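# Lay wires across the middle of a zip tie

## Task

Arrange all the wires so that each one crosses the open zip tie's strap only within the strap's central third and sticks out at least a thumb's width beyond the strap on each side, with no wire resting on any other part of the tie. The tie must end up lying flat on the table with its teeth facing upward.

## Robot and tools

Robot: two arms, left_arm with a left hand and right_arm with a right hand (mirror images). Base positions in the scene frame: left_arm (+0.037, +0.354, 0) m, right_arm (+0.008, -0.277, 0) m, each yawed only slightly. Scene frame: origin at table-top height midway between the nominal bases, +z up, +x out over the table, +y toward left_arm. Fixed cameras and the table use the scene frame. Reported hand poses, velocities and wrist-camera poses use each arm's own base frame. Command offsets run along the axes of that arm's current Hand target.

Hand point: fixed to the palm, 0.05 m in front of it and 0.15 m from the wrist face toward the fingertips. Its +z runs along straight fingers, +y out of the palm, +x across the palm away from the thumb on the right hand but toward the thumb on the left hand. Straight fingertips lie 0.06-0.07 m past the point along +z and 0.06 m behind it along -y. A wrist bracket on the little-finger side can strike objects.

Row layout (28 numbers, each in [-1, 1], always both arms): left dx, dy, dz, rx, ry, rz, little, ring, middle, index, thumb_bend, thumb_turn, force_limit, speed; then the same 14 for the right arm. Pose part: an offset, not a pose, from the Hand target the arm had when the action or move began; 1.0 = 0.6 m or 180 degrees; rx, ry, rz form a single rotation vector. Rows within one action are all measured from that same start, so sending the same offset again moves further. Six zeros re-request the current Hand target. Finger and thumb numbers are absolute targets: -1 open/straight, +1 closed; thumb_turn -1 beside the palm, +1 opposite the fingers. force_limit maps -1..+1 to about 0..10 N at the fingertip (thumb motors 0..15 N). speed rises from near zero at -1 to full at +0.48 and above. No number means no change: to keep a hand as it is, repeat the last eight hand numbers actually executed for it; if none yet, send its hand_measured six values plus hand_force_limit and hand_speed.

Tools:
- execute_actions(actions, cameras): actions is a list of actions; each action is a list of up to 15 rows, one per 1/30 s step, and an action always lasts 0.5 s (the last row is held). cameras: list of names, ["all"], or []; images come by default only when actions is empty.
- move(target, speed, blend, blocking, cameras): target is one row or up to 15 rows, every row an offset from the same starting Hand targets. The hand points follow straight paths without avoiding obstacles. speed in m/s, 0.002 to 4.3, default 0.25 (rotation up to twice that in rad/s), one value or one per target. blend in metres rounds corners; 0 stops at each target. Total duration capped at 10 s. blocking=false returns after about 0.5 s while motion continues.
- wait(seconds 0-10), stop() brakes a running move, zoom_image(camera, region [x0,y0,x1,y1] pixels, at most 504x504, only on a camera in the newest images), show_instructions(), finished_scene(scene=1) ends the scene permanently.
Cameras: cam_head_left, cam_head_right, cam_high, cam_low, cam_left_wrist, cam_right_wrist, each 672x504.

Results: end_effector_position (m) and end_effector_quat_wxyz per arm in its base frame; Hand target (the last commanded pose after clipping, base of the next offset); joint positions, velocities (may be omitted when all are within noise), torques (offset and noisy; numbers 3 and 4 wrap at ±28 N m); hand_measured, hand_stopped_by (moving, target, force, stalled, fault), hand_load_n (positive = finger pushed open; near 0 after a lost grip), hand_force_limit, hand_speed. move adds a move: line such as done, off_target, moving, held or fault, and limits=paced (pose clipped) or limits=held (steps withheld). MOTOR HOT warns of heating; OVER-TEMPERATURE FAULT means that arm has gone limp for 30-60 s or more.

Behaviour: per step the commanded orientation is clipped to within 40 degrees of the measured one. Arms often settle 1-3 cm (up to 5 cm) short, usually low; resend or add the missing distance. Tiny moves may not start. A blocked arm keeps pushing until you command it back beyond its hand point. Grasping: with the thumb turned in front, objects 0.035-0.065 m thick, handles down to about 0.025 m. Close gently with speed -0.94 or less. A motor locks when it reaches its target or force_limit; to squeeze harder, raise force_limit and send a target more closed than hand_measured; to loosen, send one more open. Fingertip (y, z) from the hand point: index straight (-0.06, +0.06), half closed (0, +0.02), closed (-0.01, -0.04); thumb turned in front, straight (+0.04, -0.03).

Avoid: anything leaving the table, drops, releasing moving parts, fast impacts, hard pushes, heavy finger loads, any contact or squeeze between the two arms, paths close to an arm's own base (go around it), long stretched holds that overheat motors. Occasional disturbances can nudge loose items, so check the final layout in images before finishing.

Each tool is called as name(argument=value, ...) on one line, values as JSON.

Reference images:

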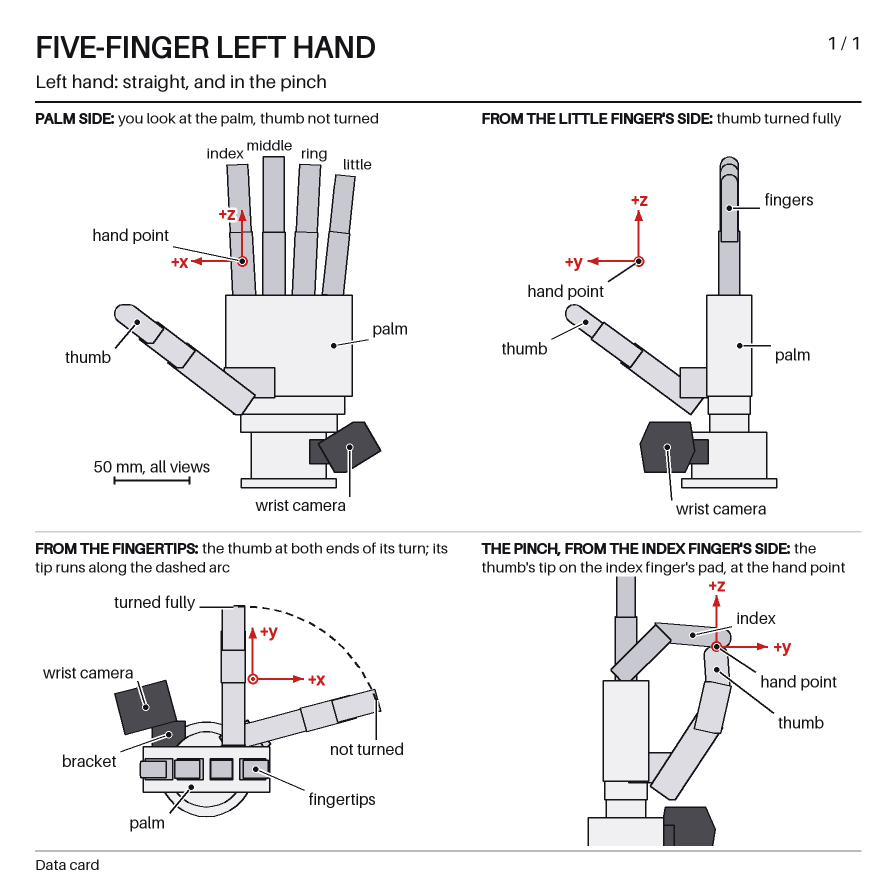

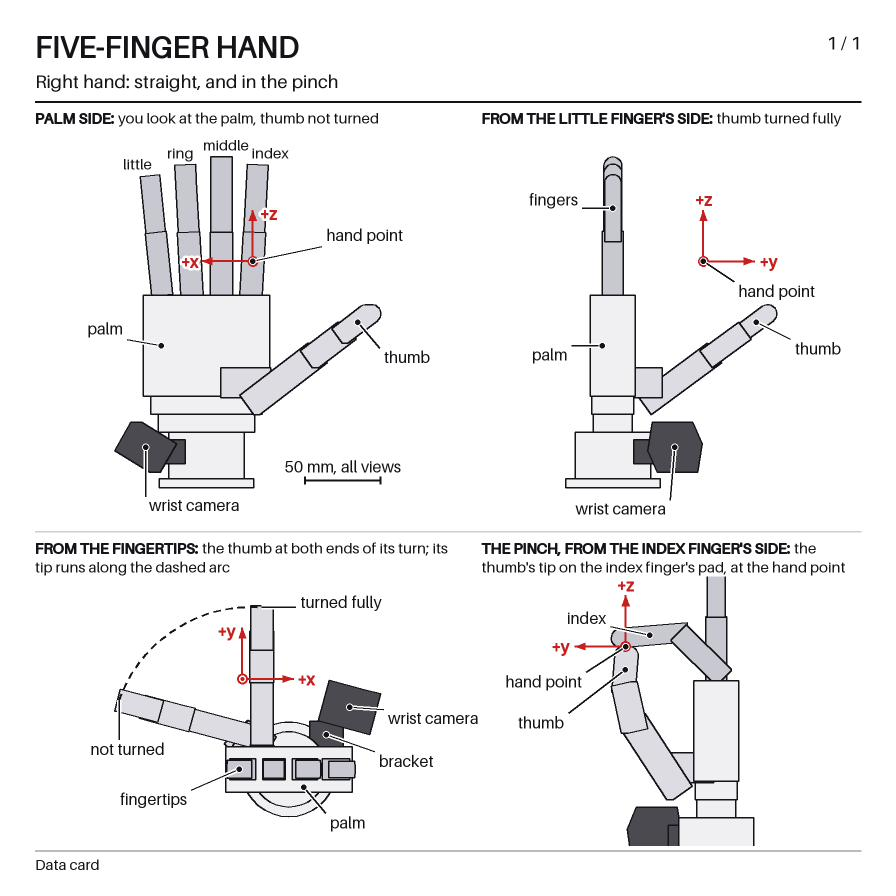

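## Session

execute_actions(actions=[])

Scene clock: 0.00 s.
left_arm: end_effector_position=(+0.6392, -0.6229, +0.1867) hand_measured=(-1.000, -1.000, -1.000, -1.000, -1.000, -1.000) hand_load_n=(+0.0, +0.0, +0.0, +0.0, +0.0, +0.0) hand_stopped_by=(target, target, target, target, target, target) hand_force_limit=0.00 hand_speed=-0.80 end_effector_quat_wxyz=(+0.367, -0.243, +0.730, -0.523) | right_arm: end_effector_position=(+0.4831, -0.2779, +0.4014) hand_measured=(-1.000, -1.000, -1.000, -1.000, -1.000, -1.000) hand_load_n=(+0.0, +0.0, +0.0, +0.0, +0.0, +0.0) hand_stopped_by=(target, target, target, target, target, target) hand_force_limit=0.00 hand_speed=-0.80 end_effector_quat_wxyz=(+0.271, -0.287, +0.829, -0.396)
Joint positions: left_arm=[-0.789 2.119 1.809 0.124 -0.149 0.263] | right_arm=[-0.592 1.285 1.483 -0.767 0.038 0.291]
Joint velocities: within noise
Joint torques (N m): no reading
Heat: left arm: hottest waist 33 °C; right arm: hottest waist 37 °C.
Hand target: left_arm +0.6441, -0.6278, +0.2080; +0.374, -0.241, +0.718, -0.535 | right_arm +0.4866, -0.2802, +0.4113; +0.276, -0.285, +0.825, -0.403

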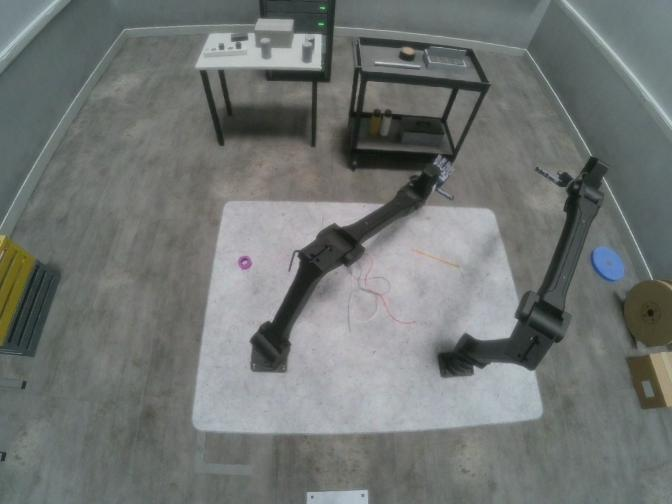

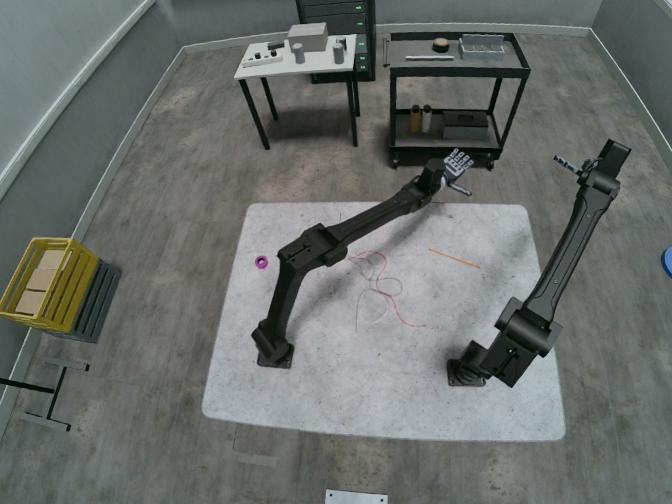

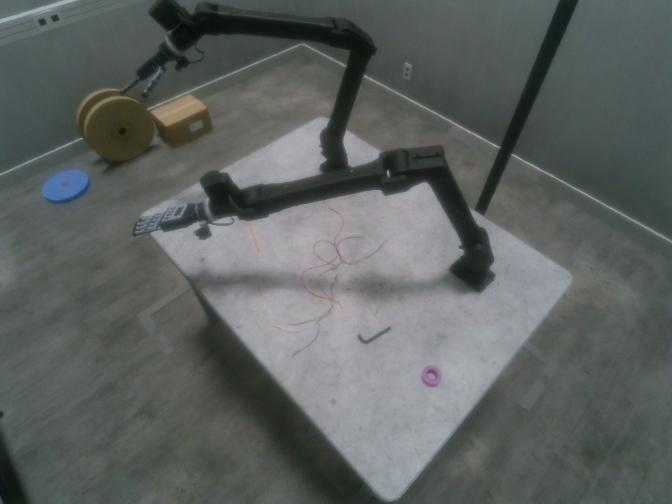

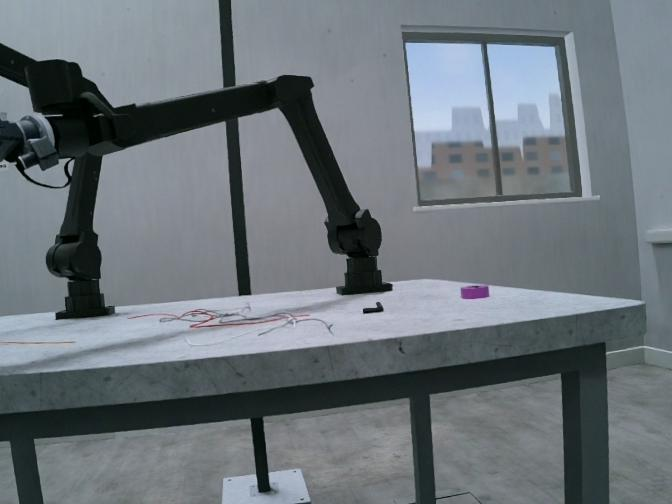

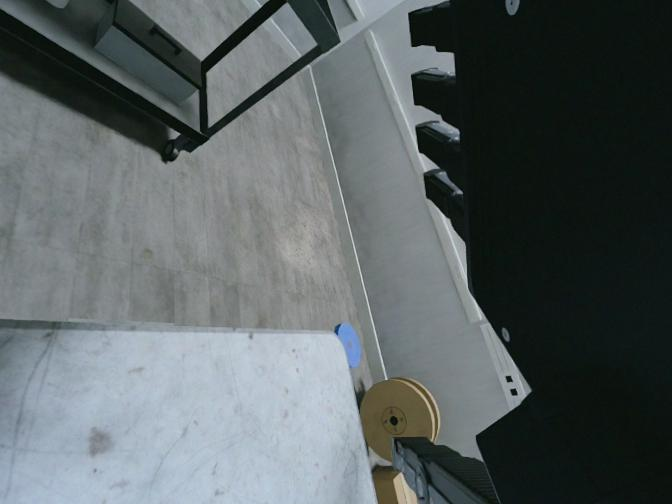

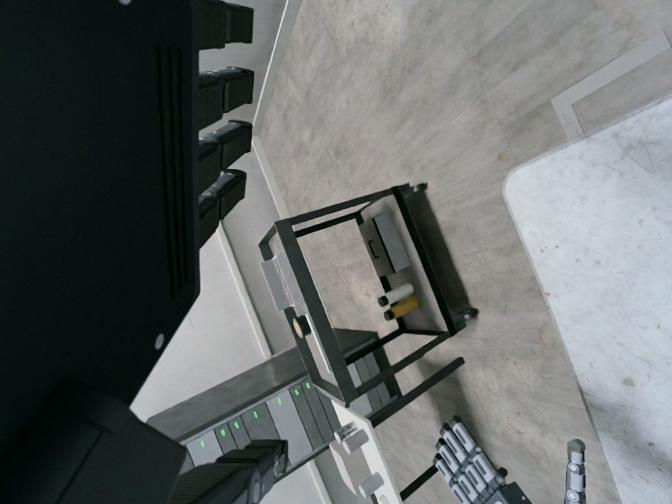

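zoom_image(camera="cam_head_left", region=[270, 200, 500, 360])

zoom_image(camera="cam_head_right", region=[300, 200, 530, 360])

zoom_image(camera="cam_high", region=[200, 180, 450, 400])

Scaled by 2.191 from the camera's 672x504 image, which has a finer 960x720 frame.

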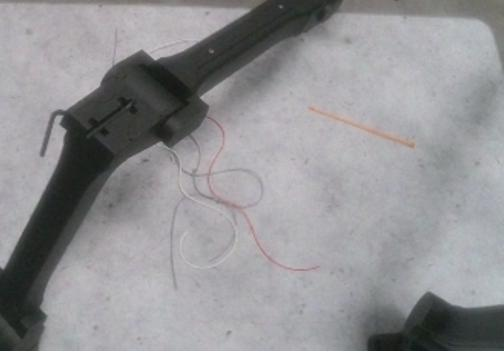

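Scaled by 2.191 from the camera's 672x504 image, which has a finer 960x720 frame.

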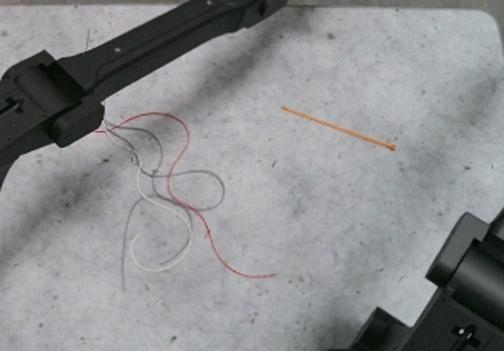

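Scaled by 2.016 from the camera's 672x504 image, which has a finer 960x720 frame.

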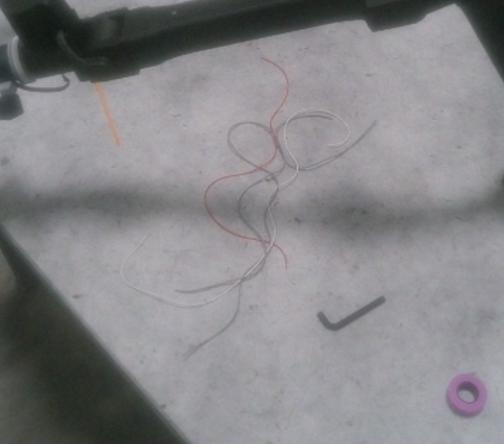

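move(target=[-0.5677,0.0923,-0.647,-0.062,-0.2108,-0.0327,-1,-1,-1,-1,-1,-1,0,-0.8, 0,0,0,0,0,0,-1,-1,-1,-1,-1,-1,0,-0.8], speed=0.4, cameras=["cam_head_left","cam_head_right"])

Scene clock: 83.70 s.
left_arm: end_effector_position=(+0.5441, -0.1253, +0.3114) hand_measured=(-1.000, -1.000, -1.000, -1.000, -1.000, -1.000) hand_load_n=(+0.0, +0.0, +0.0, +0.0, +0.0, +0.0) hand_stopped_by=(target, target, target, target, target, target) hand_force_limit=0.00 hand_speed=-0.80 end_effector_quat_wxyz=(+0.540, -0.468, +0.590, -0.375) | right_arm: end_effector_position=(+0.4831, -0.2779, +0.4014) hand_measured=(-1.000, -1.000, -1.000, -1.000, -1.000, -1.000) hand_load_n=(+0.0, +0.0, +0.0, +0.0, +0.0, +0.0) hand_stopped_by=(target, target, target, target, target, target) hand_force_limit=0.00 hand_speed=-0.80 end_effector_quat_wxyz=(+0.271, -0.287, +0.829, -0.396)
Joint positions: left_arm=[-0.332 1.171 0.93 0.094 -0.392 0.237] | right_arm=[-0.592 1.285 1.483 -0.767 0.038 0.291]
Joint torques (N m): left_arm=[-0.44 -9.58 9.21 2.02 0.04 0] | right_arm=[0.85 -10.4 10.61 1.2 0.04 -0.21]
Heat: left arm: hottest elbow 38 °C; right arm: hottest waist 36 °C.
Hand target: left_arm +0.5448, -0.1277, +0.3075; +0.534, -0.472, +0.593, -0.375 | right_arm +0.4866, -0.2802, +0.4113; +0.276, -0.285, +0.825, -0.403
Off the commanded pose: left_arm 0.005 m, 1 deg | right_arm 0.011 m, 1 deg.
move: off_target (right_arm)
Images, in order (width x height): cam_head_left 672x504, cam_head_right 672x504.

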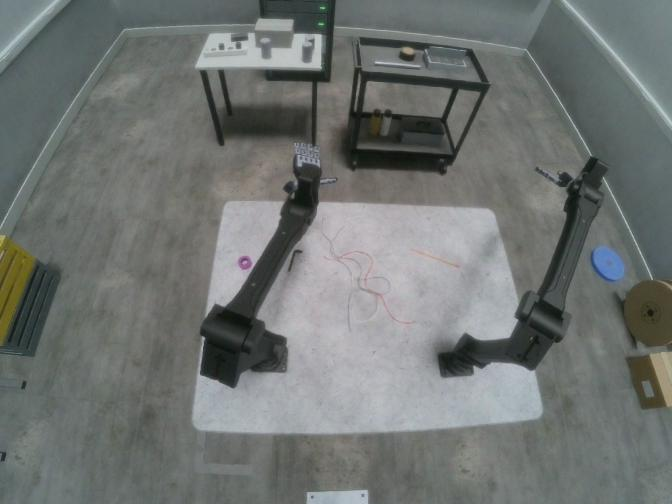

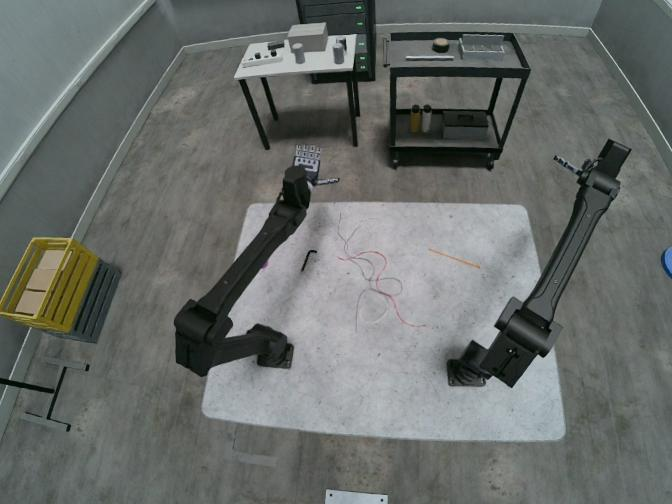

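zoom_image(camera="cam_head_left", region=[300, 210, 480, 350])

zoom_image(camera="cam_head_right", region=[310, 200, 490, 340])

Scaled by 2.800 from the camera's 672x504 image, which has a finer 960x720 frame.

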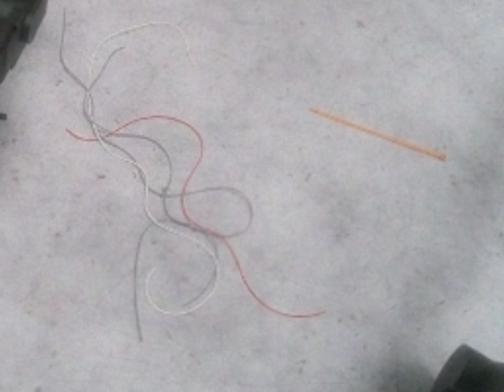

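Scaled by 2.800 from the camera's 672x504 image, which has a finer 960x720 frame.

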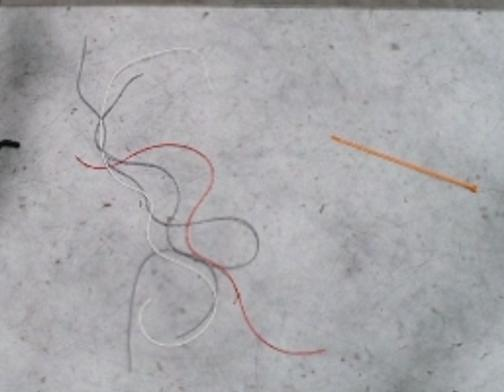

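execute_actions(actions=[])

zoom_image(camera="cam_low", region=[110, 280, 400, 370])

zoom_image(camera="cam_high", region=[250, 200, 400, 370])

Scene clock: 159.23 s.
left_arm: end_effector_position=(+0.5441, -0.1253, +0.3114) hand_measured=(-1.000, -1.000, -1.000, -1.000, -1.000, -1.000) hand_load_n=(+0.0, +0.0, +0.0, +0.0, +0.0, +0.0) hand_stopped_by=(target, target, target, target, target, target) hand_force_limit=0.00 hand_speed=-0.80 end_effector_quat_wxyz=(+0.540, -0.468, +0.590, -0.375) | right_arm: end_effector_position=(+0.4831, -0.2779, +0.4014) hand_measured=(-1.000, -1.000, -1.000, -1.000, -1.000, -1.000) hand_load_n=(+0.0, +0.0, +0.0, +0.0, +0.0, +0.0) hand_stopped_by=(target, target, target, target, target, target) hand_force_limit=0.00 hand_speed=-0.80 end_effector_quat_wxyz=(+0.271, -0.287, +0.829, -0.396)
Joint positions: left_arm=[-0.332 1.171 0.93 0.094 -0.392 0.237] | right_arm=[-0.592 1.285 1.483 -0.767 0.038 0.291]
Joint velocities: within noise
Joint torques (N m): left_arm=[-0.5 -9.17 9.13 2.03 -0.03 -0.04] | right_arm=[0.91 -11.05 10.76 1.07 0.04 -0.25]
Heat: left arm: hottest elbow 39 °C; right arm: hottest waist 36 °C.
Hand target: left_arm +0.5448, -0.1277, +0.3075; +0.534, -0.472, +0.593, -0.375 | right_arm +0.4866, -0.2802, +0.4113; +0.276, -0.285, +0.825, -0.403
Off the commanded pose: left_arm 0.005 m, 1 deg | right_arm 0.011 m, 1 deg.
camera_calibration:
cam_left_wrist: T_world_to_cam=[[0.127496, -0.512358, 0.849255, -0.401438], [-0.524444, -0.761579, -0.38073, 0.312364], [0.841845, -0.396845, -0.365801, -0.279095], [0, 0, 0, 1]] pos_world=[0.449954, -0.0785478, 0.357756]

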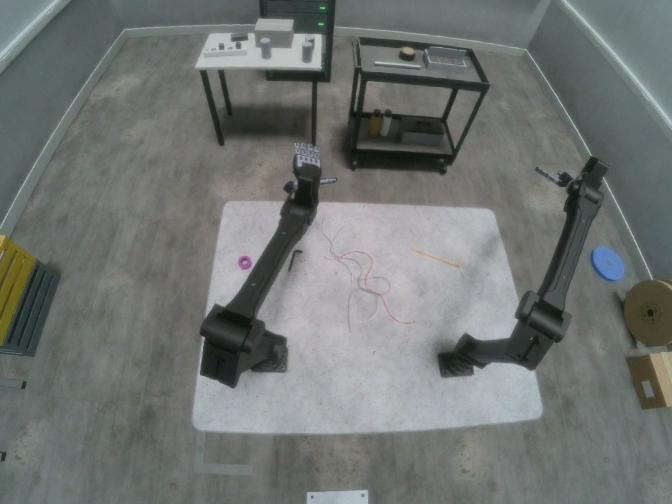

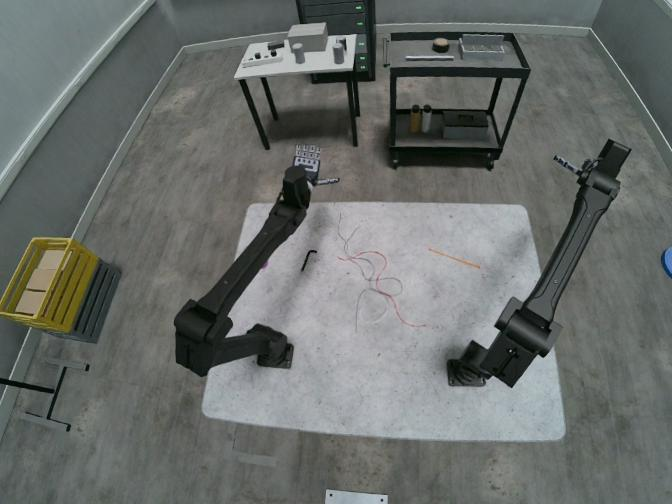

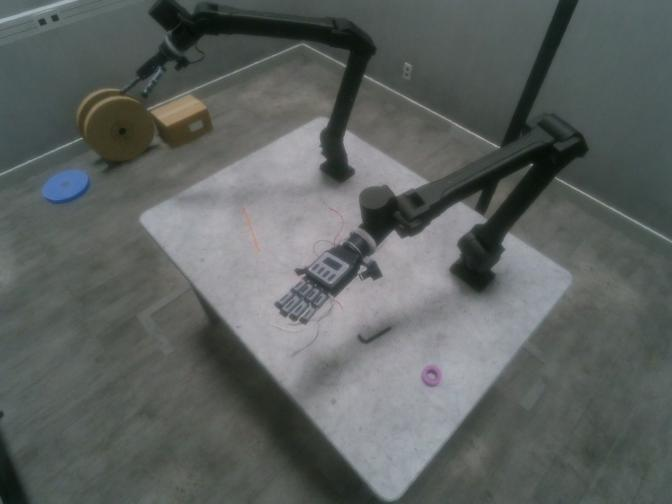

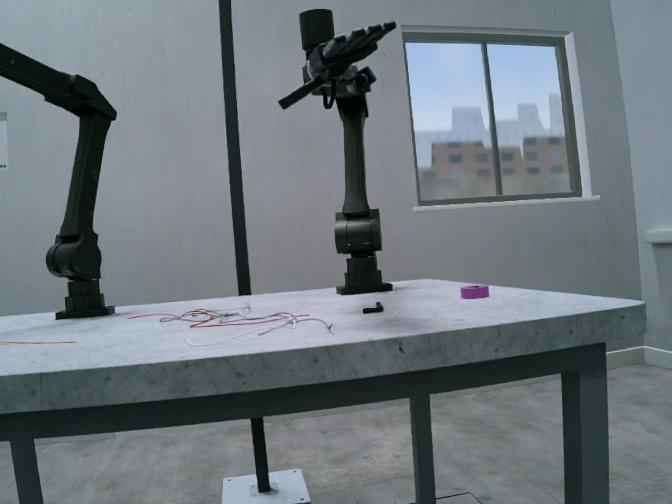

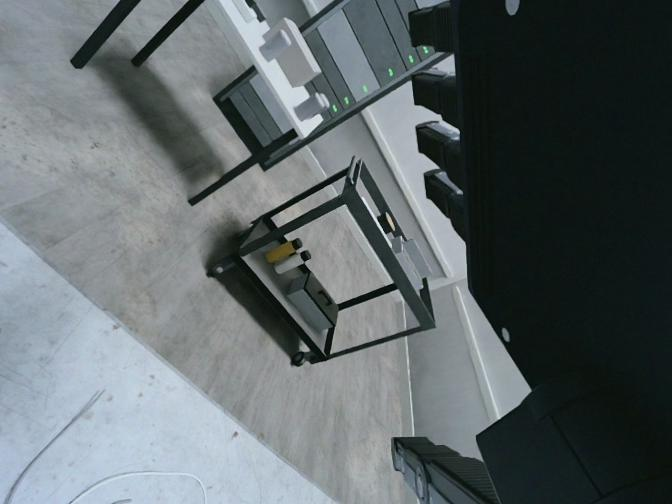

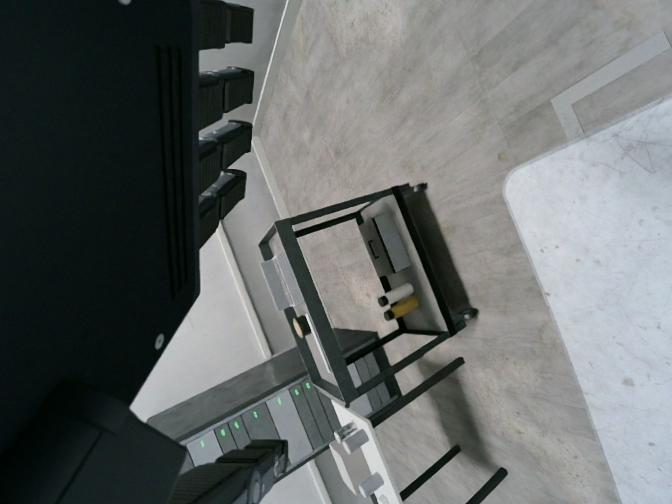

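Scaled by 1.738 from the camera's 672x504 image, which has a finer 960x720 frame.

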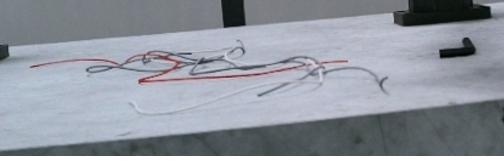

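Scaled by 2.965 from the camera's 672x504 image, which has a finer 960x720 frame.

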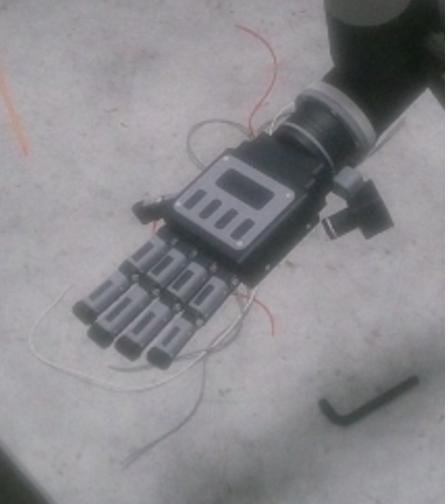

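move(target=[0.249,0.2713,-0.2082,-0.0085,0.1852,-0.0505,-0.5,-0.5,0,0,-0.1,1,-0.2,-0.3, 0,0,0,0,0,0,-1,-1,-1,-1,-1,-1,0,-0.8], speed=0.3, cameras=["cam_left_wrist","cam_high","cam_low","cam_head_right"])

Scene clock: 274.13 s.
left_arm: end_effector_position=(+0.3956, -0.2266, +0.1224) hand_measured=(-0.500, -0.500, +0.000, +0.000, -0.100, +1.000) hand_load_n=(+0.0, +0.0, +0.0, +0.0, +0.5, +0.0) hand_stopped_by=(target, target, target, target, target, target) hand_force_limit=-0.20 hand_speed=-0.30 end_effector_quat_wxyz=(+0.305, -0.400, +0.693, -0.516) | right_arm: end_effector_position=(+0.4831, -0.2779, +0.4014) hand_measured=(-1.000, -1.000, -1.000, -1.000, -1.000, -1.000) hand_load_n=(+0.0, +0.0, +0.0, +0.0, +0.0, -0.5) hand_stopped_by=(target, target, target, target, target, target) hand_force_limit=0.00 hand_speed=-0.80 end_effector_quat_wxyz=(+0.271, -0.287, +0.829, -0.396)
Joint positions: left_arm=[-0.418 1.139 0.437 0.416 0.091 0.038] | right_arm=[-0.592 1.285 1.483 -0.767 0.038 0.291]
Joint torques (N m): left_arm=[-1.32 -6.95 7.99 3.41 0.04 -0.01] | right_arm=[-0.15 -10.58 10.67 1.18 0.04 -0.21]
Heat: left arm: hottest elbow 39 °C; right arm: hottest elbow 37 °C.
Hand target: left_arm +0.3979, -0.2342, +0.1297; +0.305, -0.396, +0.687, -0.527 | right_arm +0.4866, -0.2802, +0.4113; +0.276, -0.285, +0.825, -0.403
Off the commanded pose: left_arm 0.011 m, 2 deg | right_arm 0.011 m, 1 deg.
move: off_target (left_arm, right_arm)
camera_calibration:
cam_left_wrist: T_world_to_cam=[[0.0907319, -0.351273, 0.931866, -0.232979], [-0.892716, -0.44342, -0.0802301, 0.266337], [0.441391, -0.824613, -0.35382, -0.203517], [0, 0, 0, 1]] pos_world=[0.348733, -0.131563, 0.166465]
Images, in order (width x height): cam_head_right 672x504, cam_high 672x504, cam_low 672x504, cam_left_wrist 672x504.

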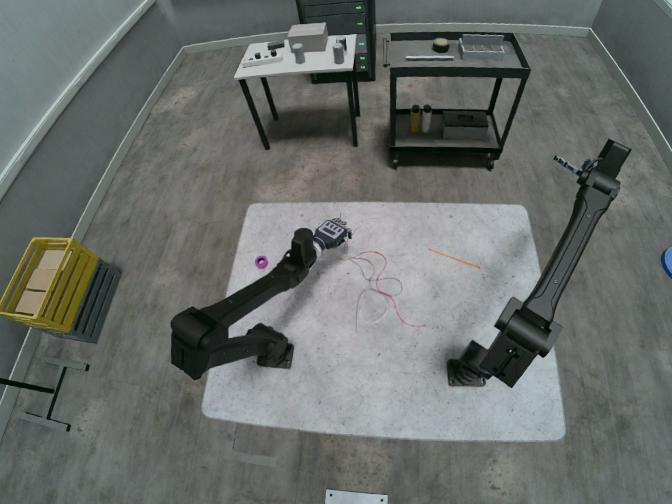

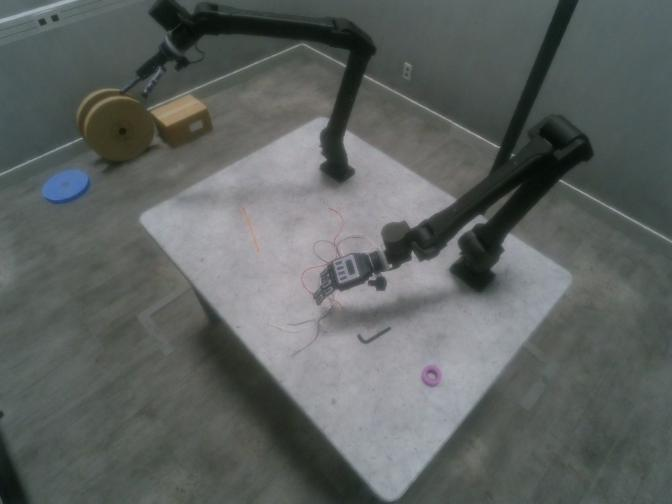

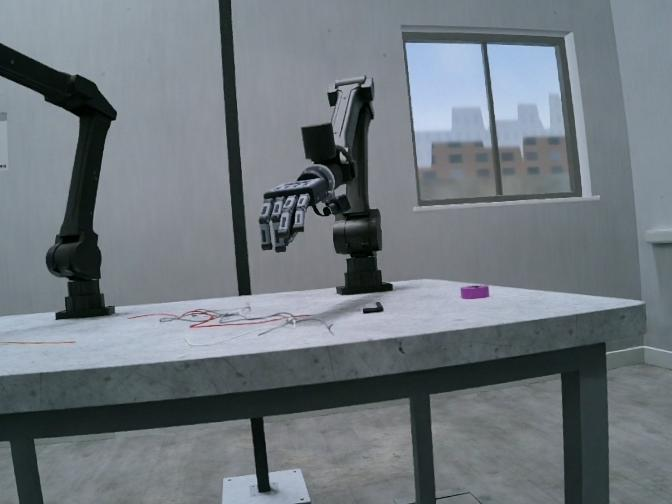

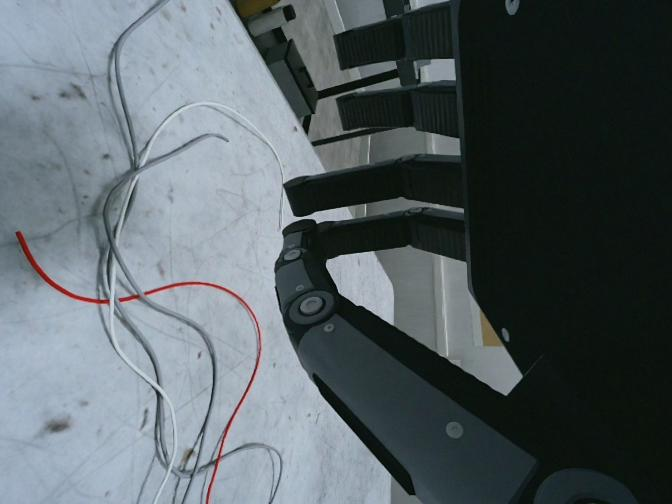

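zoom_image(camera="cam_left_wrist", region=[0, 100, 320, 420])

Scaled by 1.575 from the camera's 672x504 image, which has a finer 960x720 frame.

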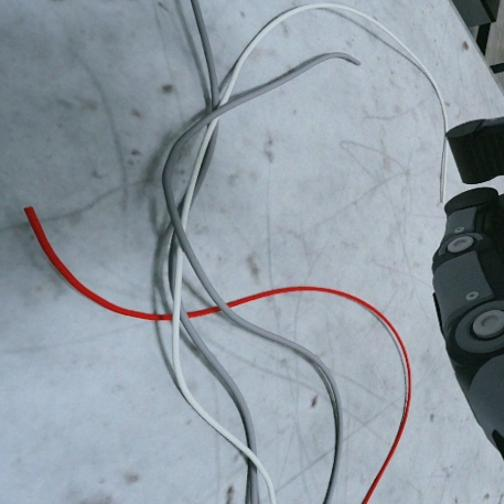

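move(target=[0.0285,0.1383,0.0165,0,0,0,-0.5,-0.5,-0.2,-0.2,-0.1,1,-0.2,-0.3, 0,0,0,0,0,0,-1,-1,-1,-1,-1,-1,0,-0.8], speed=0.12, cameras=["cam_left_wrist","cam_low"])

zoom_image(camera="cam_left_wrist", region=[50, 60, 400, 410])

Scene clock: 338.47 s.
left_arm: end_effector_position=(+0.3787, -0.2362, +0.0418) hand_measured=(-0.500, -0.500, -0.200, -0.200, -0.100, +1.000) hand_load_n=(+0.0, +0.0, +0.0, +0.0, +0.0, +0.0) hand_stopped_by=(target, target, target, target, target, target) hand_force_limit=-0.20 hand_speed=-0.30 end_effector_quat_wxyz=(+0.305, -0.399, +0.693, -0.517) | right_arm: end_effector_position=(+0.4831, -0.2779, +0.4014) hand_measured=(-1.000, -1.000, -1.000, -1.000, -1.000, -1.000) hand_load_n=(+0.0, +0.0, +0.0, +0.0, +0.0, +0.0) hand_stopped_by=(target, target, target, target, target, target) hand_force_limit=0.00 hand_speed=-0.80 end_effector_quat_wxyz=(+0.271, -0.287, +0.829, -0.396)
Joint positions: left_arm=[-0.473 1.42 0.32 0.817 0.04 0.023] | right_arm=[-0.592 1.285 1.483 -0.767 0.038 0.291]
Joint torques (N m): left_arm=[-1.44 -8.29 5.31 3.41 -0.14 -0.03] | right_arm=[0.97 -10.52 10.65 1.24 0.05 -0.2]
Heat: left arm: hottest elbow 37 °C; right arm: hottest elbow 38 °C.
Hand target: left_arm +0.3793, -0.2430, +0.0472; +0.305, -0.396, +0.687, -0.528 | right_arm +0.4866, -0.2802, +0.4113; +0.276, -0.285, +0.825, -0.403
Off the commanded pose: left_arm 0.009 m, 1 deg | right_arm 0.011 m, 1 deg.
move: off_target (right_arm)
camera_calibration:
cam_left_wrist: T_world_to_cam=[[0.0874608, -0.349762, 0.932747, -0.158157], [-0.893502, -0.441547, -0.0817906, 0.241338], [0.440459, -0.826258, -0.351131, -0.232636], [0, 0, 0, 1]] pos_world=[0.331935, -0.140973, 0.0855741]
Images, in order (width x height): cam_low 672x504, cam_left_wrist 672x504.

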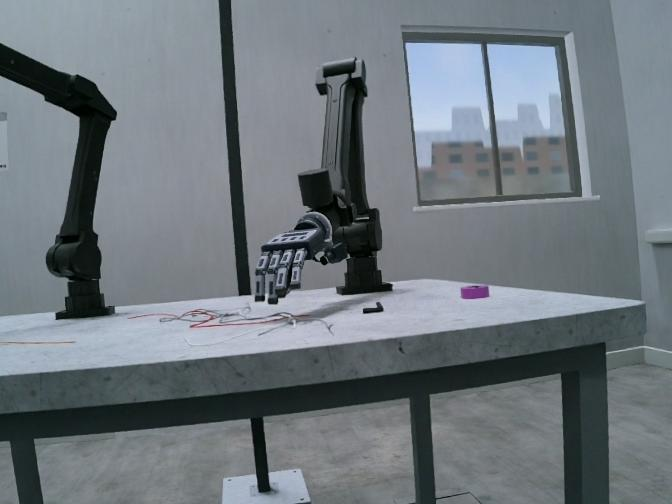

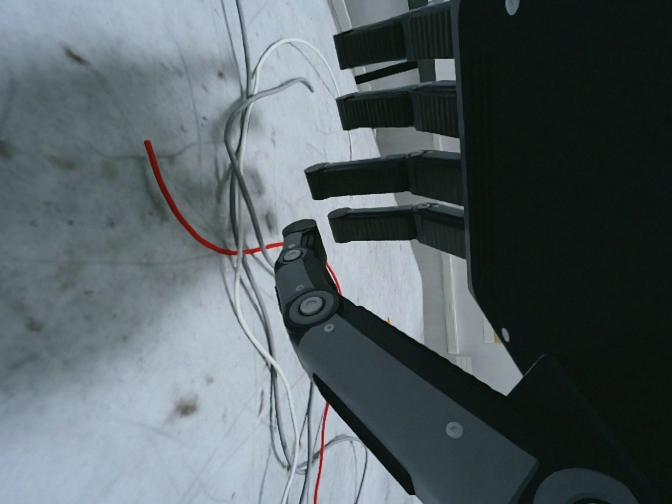

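Scaled by 1.440 from the camera's 672x504 image, which has a finer 960x720 frame.

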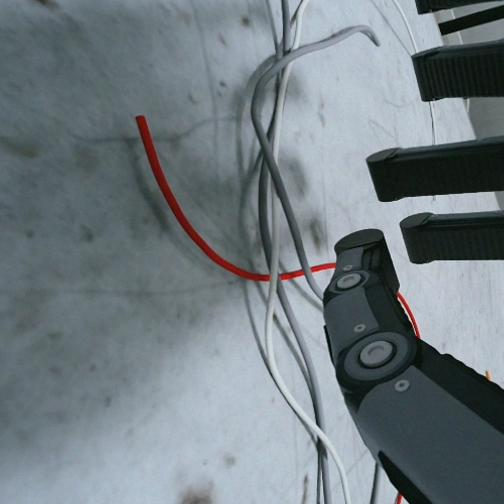

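move(target=[0,0.0565,0.0065,0,0,0,-0.5,-0.5,-0.25,-0.25,-0.1,1,-0.2,-0.3, 0,0,0,0,0,0,-1,-1,-1,-1,-1,-1,0,-0.8], speed=0.06, cameras=["cam_left_wrist","cam_low"])

zoom_image(camera="cam_left_wrist", region=[180, 60, 480, 360])

zoom_image(camera="cam_low", region=[220, 220, 370, 370])

Scene clock: 375.93 s.
left_arm: end_effector_position=(+0.3772, -0.2354, +0.0131) hand_measured=(-0.500, -0.500, -0.250, -0.250, -0.100, +1.000) hand_load_n=(+0.0, +0.0, +0.0, +0.0, +0.0, +0.0) hand_stopped_by=(target, target, target, target, target, target) hand_force_limit=-0.20 hand_speed=-0.30 end_effector_quat_wxyz=(+0.308, -0.397, +0.690, -0.521) | right_arm: end_effector_position=(+0.4831, -0.2779, +0.4014) hand_measured=(-1.000, -1.000, -1.000, -1.000, -1.000, -1.000) hand_load_n=(+0.0, +0.0, +0.0, +0.0, +0.0, +0.0) hand_stopped_by=(target, target, target, target, target, target) hand_force_limit=0.00 hand_speed=-0.80 end_effector_quat_wxyz=(+0.271, -0.287, +0.829, -0.396)
Joint positions: left_arm=[-0.473 1.576 0.298 1.008 0.04 0.023] | right_arm=[-0.592 1.285 1.483 -0.767 0.038 0.291]
Joint torques (N m): left_arm=[-1.38 -8.53 3.84 3.41 -0.13 0] | right_arm=[0.15 -10.46 10.76 1.1 0.05 -0.19]
Heat: left arm: hottest elbow 34 °C; right arm: hottest elbow 38 °C.
Hand target: left_arm +0.3749, -0.2404, +0.0134; +0.305, -0.396, +0.687, -0.527 | right_arm +0.4866, -0.2802, +0.4113; +0.276, -0.285, +0.825, -0.403
Off the commanded pose: left_arm 0.006 m, 1 deg | right_arm 0.011 m, 1 deg.
move: off_target (right_arm)
camera_calibration:
cam_left_wrist: T_world_to_cam=[[0.0773024, -0.34416, 0.935723, -0.125863], [-0.892368, -0.442444, -0.0890106, 0.237433], [0.444639, -0.828129, -0.341319, -0.243461], [0, 0, 0, 1]] pos_world=[0.329859, -0.139884, 0.0558093]
Images, in order (width x height): cam_low 672x504, cam_left_wrist 672x504.

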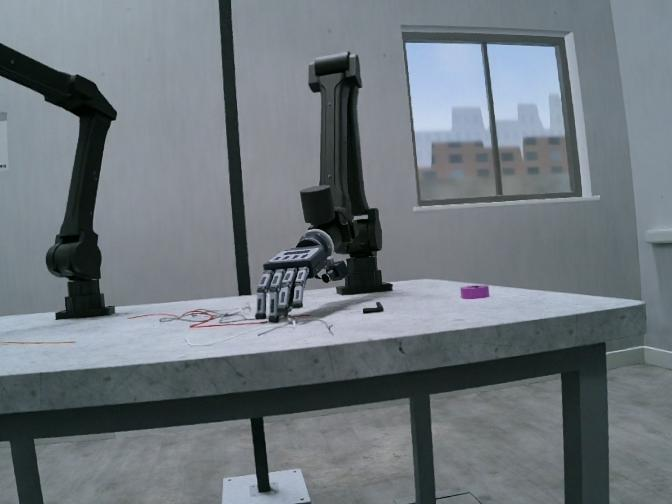

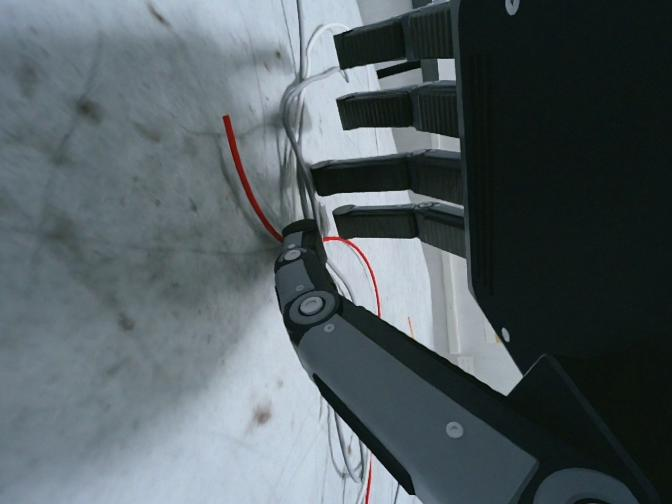

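Scaled by 1.680 from the camera's 672x504 image, which has a finer 960x720 frame.

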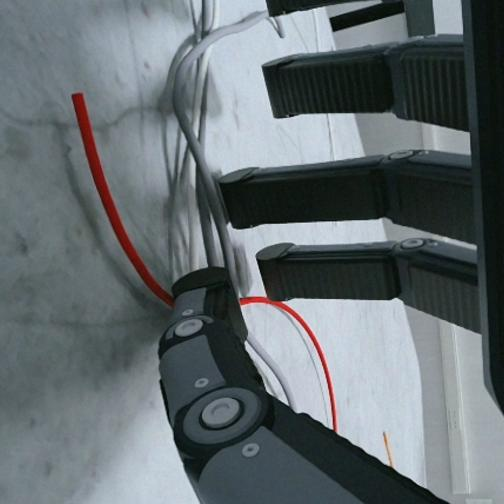

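Scaled by 3.360 from the camera's 672x504 image, which has a finer 960x720 frame.

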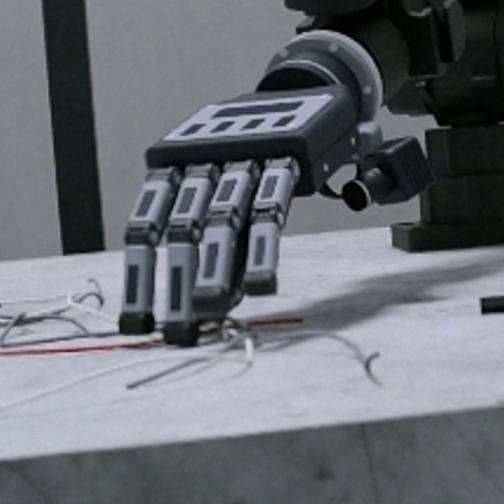

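move(target=[0,0.0,0.0,0,0,0,-0.5,-0.5,0.05,0.05,-0.1,1,-0.2,-0.7, 0,0,0,0,0,0,-1,-1,-1,-1,-1,-1,0,-0.8], speed=0.06, cameras=["cam_left_wrist","cam_low"])

zoom_image(camera="cam_left_wrist", region=[180, 60, 480, 360])

zoom_image(camera="cam_low", region=[220, 270, 340, 360])

Scene clock: 434.67 s.
left_arm: end_effector_position=(+0.3790, -0.2364, +0.0169) hand_measured=(-0.500, -0.500, +0.050, +0.050, -0.100, +1.000) hand_load_n=(+0.0, +0.0, +1.5, +0.0, +0.0, +0.0) hand_stopped_by=(target, target, target, target, target, target) hand_force_limit=-0.20 hand_speed=-0.70 end_effector_quat_wxyz=(+0.311, -0.395, +0.685, -0.527) | right_arm: end_effector_position=(+0.4831, -0.2779, +0.4014) hand_measured=(-1.000, -1.000, -1.000, -1.000, -1.000, -1.000) hand_load_n=(+0.0, +0.0, +0.0, +0.0, +0.0, -0.5) hand_stopped_by=(target, target, target, target, target, target) hand_force_limit=0.00 hand_speed=-0.80 end_effector_quat_wxyz=(+0.271, -0.287, +0.829, -0.396)
Joint positions: left_arm=[-0.473 1.576 0.298 1.024 0.04 0.022] | right_arm=[-0.592 1.285 1.483 -0.767 0.038 0.291]
Joint torques (N m): left_arm=[-1.32 -8.47 3.9 2.73 -0.14 -0.02] | right_arm=[0.67 -10.81 10.81 1.13 0.08 -0.17]
Heat: left arm: hottest elbow 32 °C; right arm: hottest elbow 39 °C.
Hand target: left_arm +0.3749, -0.2404, +0.0134; +0.305, -0.396, +0.687, -0.527 | right_arm +0.4866, -0.2802, +0.4113; +0.276, -0.285, +0.825, -0.403
Off the commanded pose: left_arm 0.007 m, 1 deg | right_arm 0.011 m, 1 deg.
move: off_target (right_arm)
camera_calibration:
cam_left_wrist: T_world_to_cam=[[0.0647648, -0.336505, 0.939452, -0.123482], [-0.891007, -0.443418, -0.097404, 0.238331], [0.449347, -0.83075, -0.328546, -0.246438], [0, 0, 0, 1]] pos_world=[0.331087, -0.1406, 0.0582539]
Images, in order (width x height): cam_low 672x504, cam_left_wrist 672x504.

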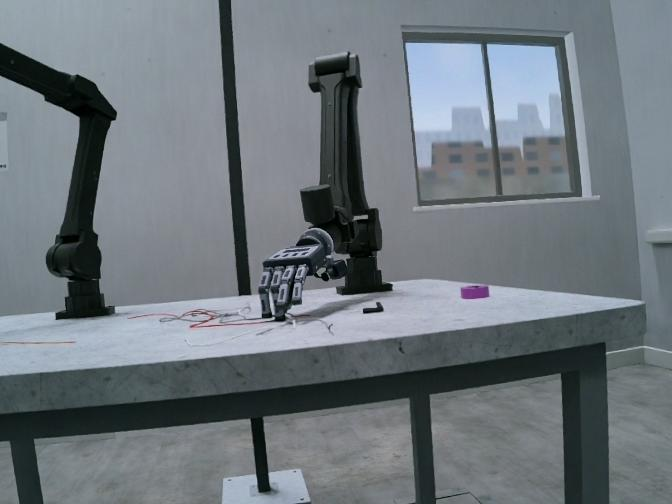

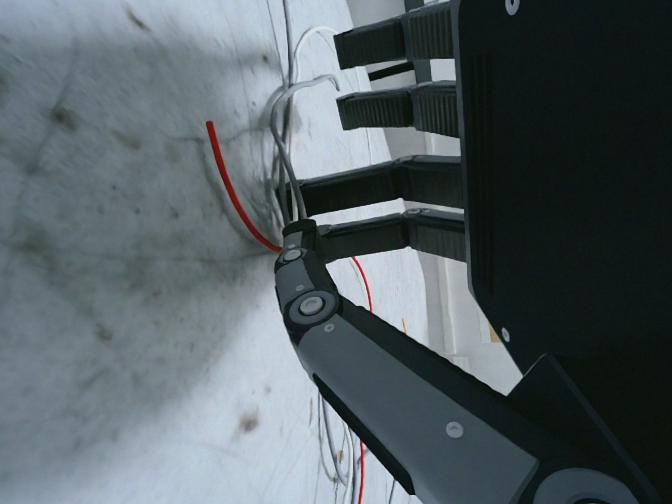

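Scaled by 1.680 from the camera's 672x504 image, which has a finer 960x720 frame.

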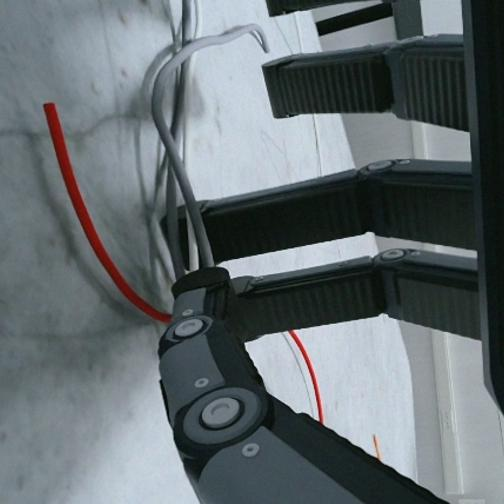

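Scaled by 4.200 from the camera's 672x504 image, which has a finer 960x720 frame.

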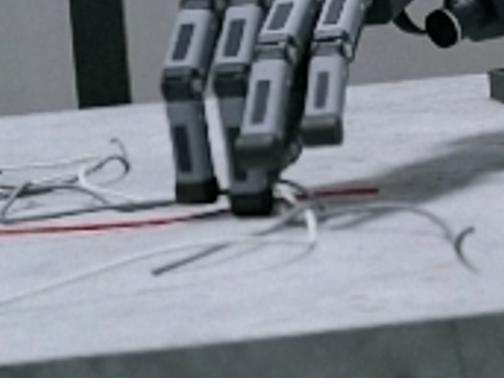

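move(target=[[0,0.0,0.0,0,0,0,-0.5,-0.5,0.22,0.22,-0.1,1,-0.2,-0.7, 0,0,0,0,0,0,-1,-1,-1,-1,-1,-1,0,-0.8],[0,0.01,0.0027,0,0,0,-0.5,-0.5,0.5,0.5,-0.1,1,-0.1,-0.7, 0,0,0,0,0,0,-1,-1,-1,-1,-1,-1,0,-0.8]], speed=0.05, cameras=["cam_left_wrist","cam_low"])

zoom_image(camera="cam_left_wrist", region=[180, 60, 480, 360])

zoom_image(camera="cam_low", region=[220, 270, 340, 360])

Scene clock: 450.80 s.
left_arm: end_effector_position=(+0.3807, -0.2373, +0.0167) hand_measured=(-0.500, -0.500, +0.230, +0.270, -0.100, +1.000) hand_load_n=(+0.0, +0.0, +14.0, +8.5, +2.5, -3.5) hand_stopped_by=(target, target, force, force, target, target) hand_force_limit=-0.10 hand_speed=-0.70 end_effector_quat_wxyz=(+0.314, -0.393, +0.682, -0.531) | right_arm: end_effector_position=(+0.4831, -0.2779, +0.4014) hand_measured=(-1.000, -1.000, -1.000, -1.000, -1.000, -1.000) hand_load_n=(+0.0, +0.0, +0.0, +0.0, +0.0, +0.0) hand_stopped_by=(target, target, target, target, target, target) hand_force_limit=0.00 hand_speed=-0.80 end_effector_quat_wxyz=(+0.271, -0.287, +0.829, -0.396)
Joint positions: left_arm=[-0.473 1.596 0.298 1.058 0.04 0.021] | right_arm=[-0.592 1.285 1.483 -0.767 0.038 0.291]
Joint torques (N m): left_arm=[-1.38 -7.3 3.77 2.84 -0.16 0.01] | right_arm=[0.56 -10.46 10.71 1.24 0.04 -0.24]
Heat: left arm: hottest elbow 32 °C; right arm: hottest elbow 39 °C.
Hand target: left_arm +0.3749, -0.2404, +0.0071; +0.305, -0.396, +0.687, -0.527 | right_arm +0.4866, -0.2802, +0.4113; +0.276, -0.285, +0.825, -0.403
Off the commanded pose: left_arm 0.012 m, 1 deg | right_arm 0.011 m, 1 deg.
move: off_target (left_arm, right_arm); target 2's new numbers were sent with left_arm's hand 0.012 m and 1 deg from that target
camera_calibration:
cam_left_wrist: T_world_to_cam=[[0.0537008, -0.329997, 0.942453, -0.11797], [-0.889708, -0.444318, -0.104881, 0.238873], [0.45336, -0.832877, -0.317461, -0.250241], [0, 0, 0, 1]] pos_world=[0.332312, -0.141214, 0.0567932]
Images, in order (width x height): cam_low 672x504, cam_left_wrist 672x504.

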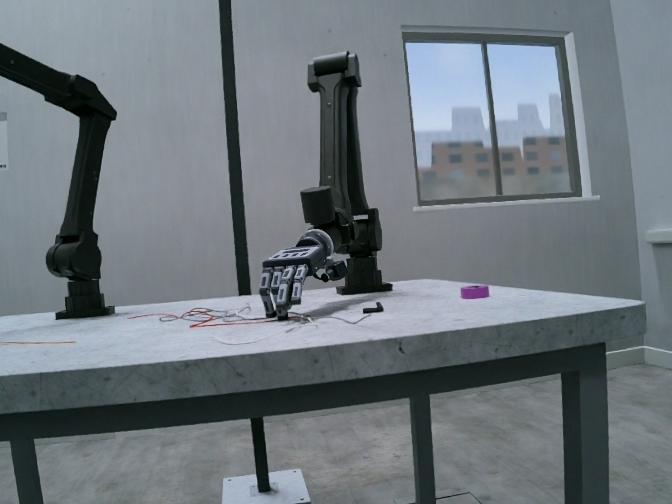

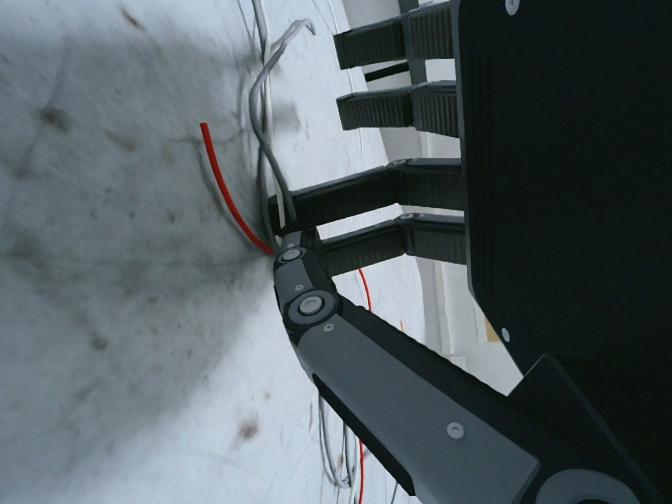

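Scaled by 1.680 from the camera's 672x504 image, which has a finer 960x720 frame.

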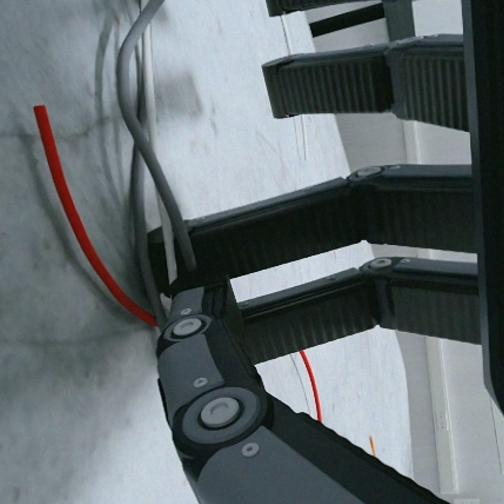

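Scaled by 4.200 from the camera's 672x504 image, which has a finer 960x720 frame.

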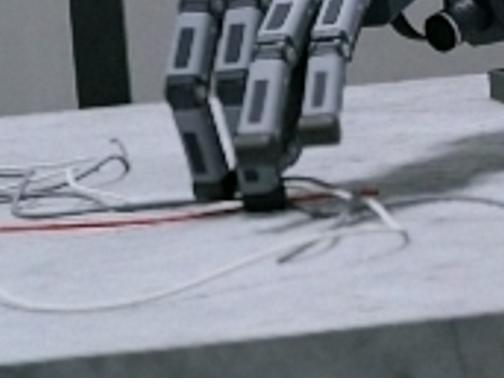

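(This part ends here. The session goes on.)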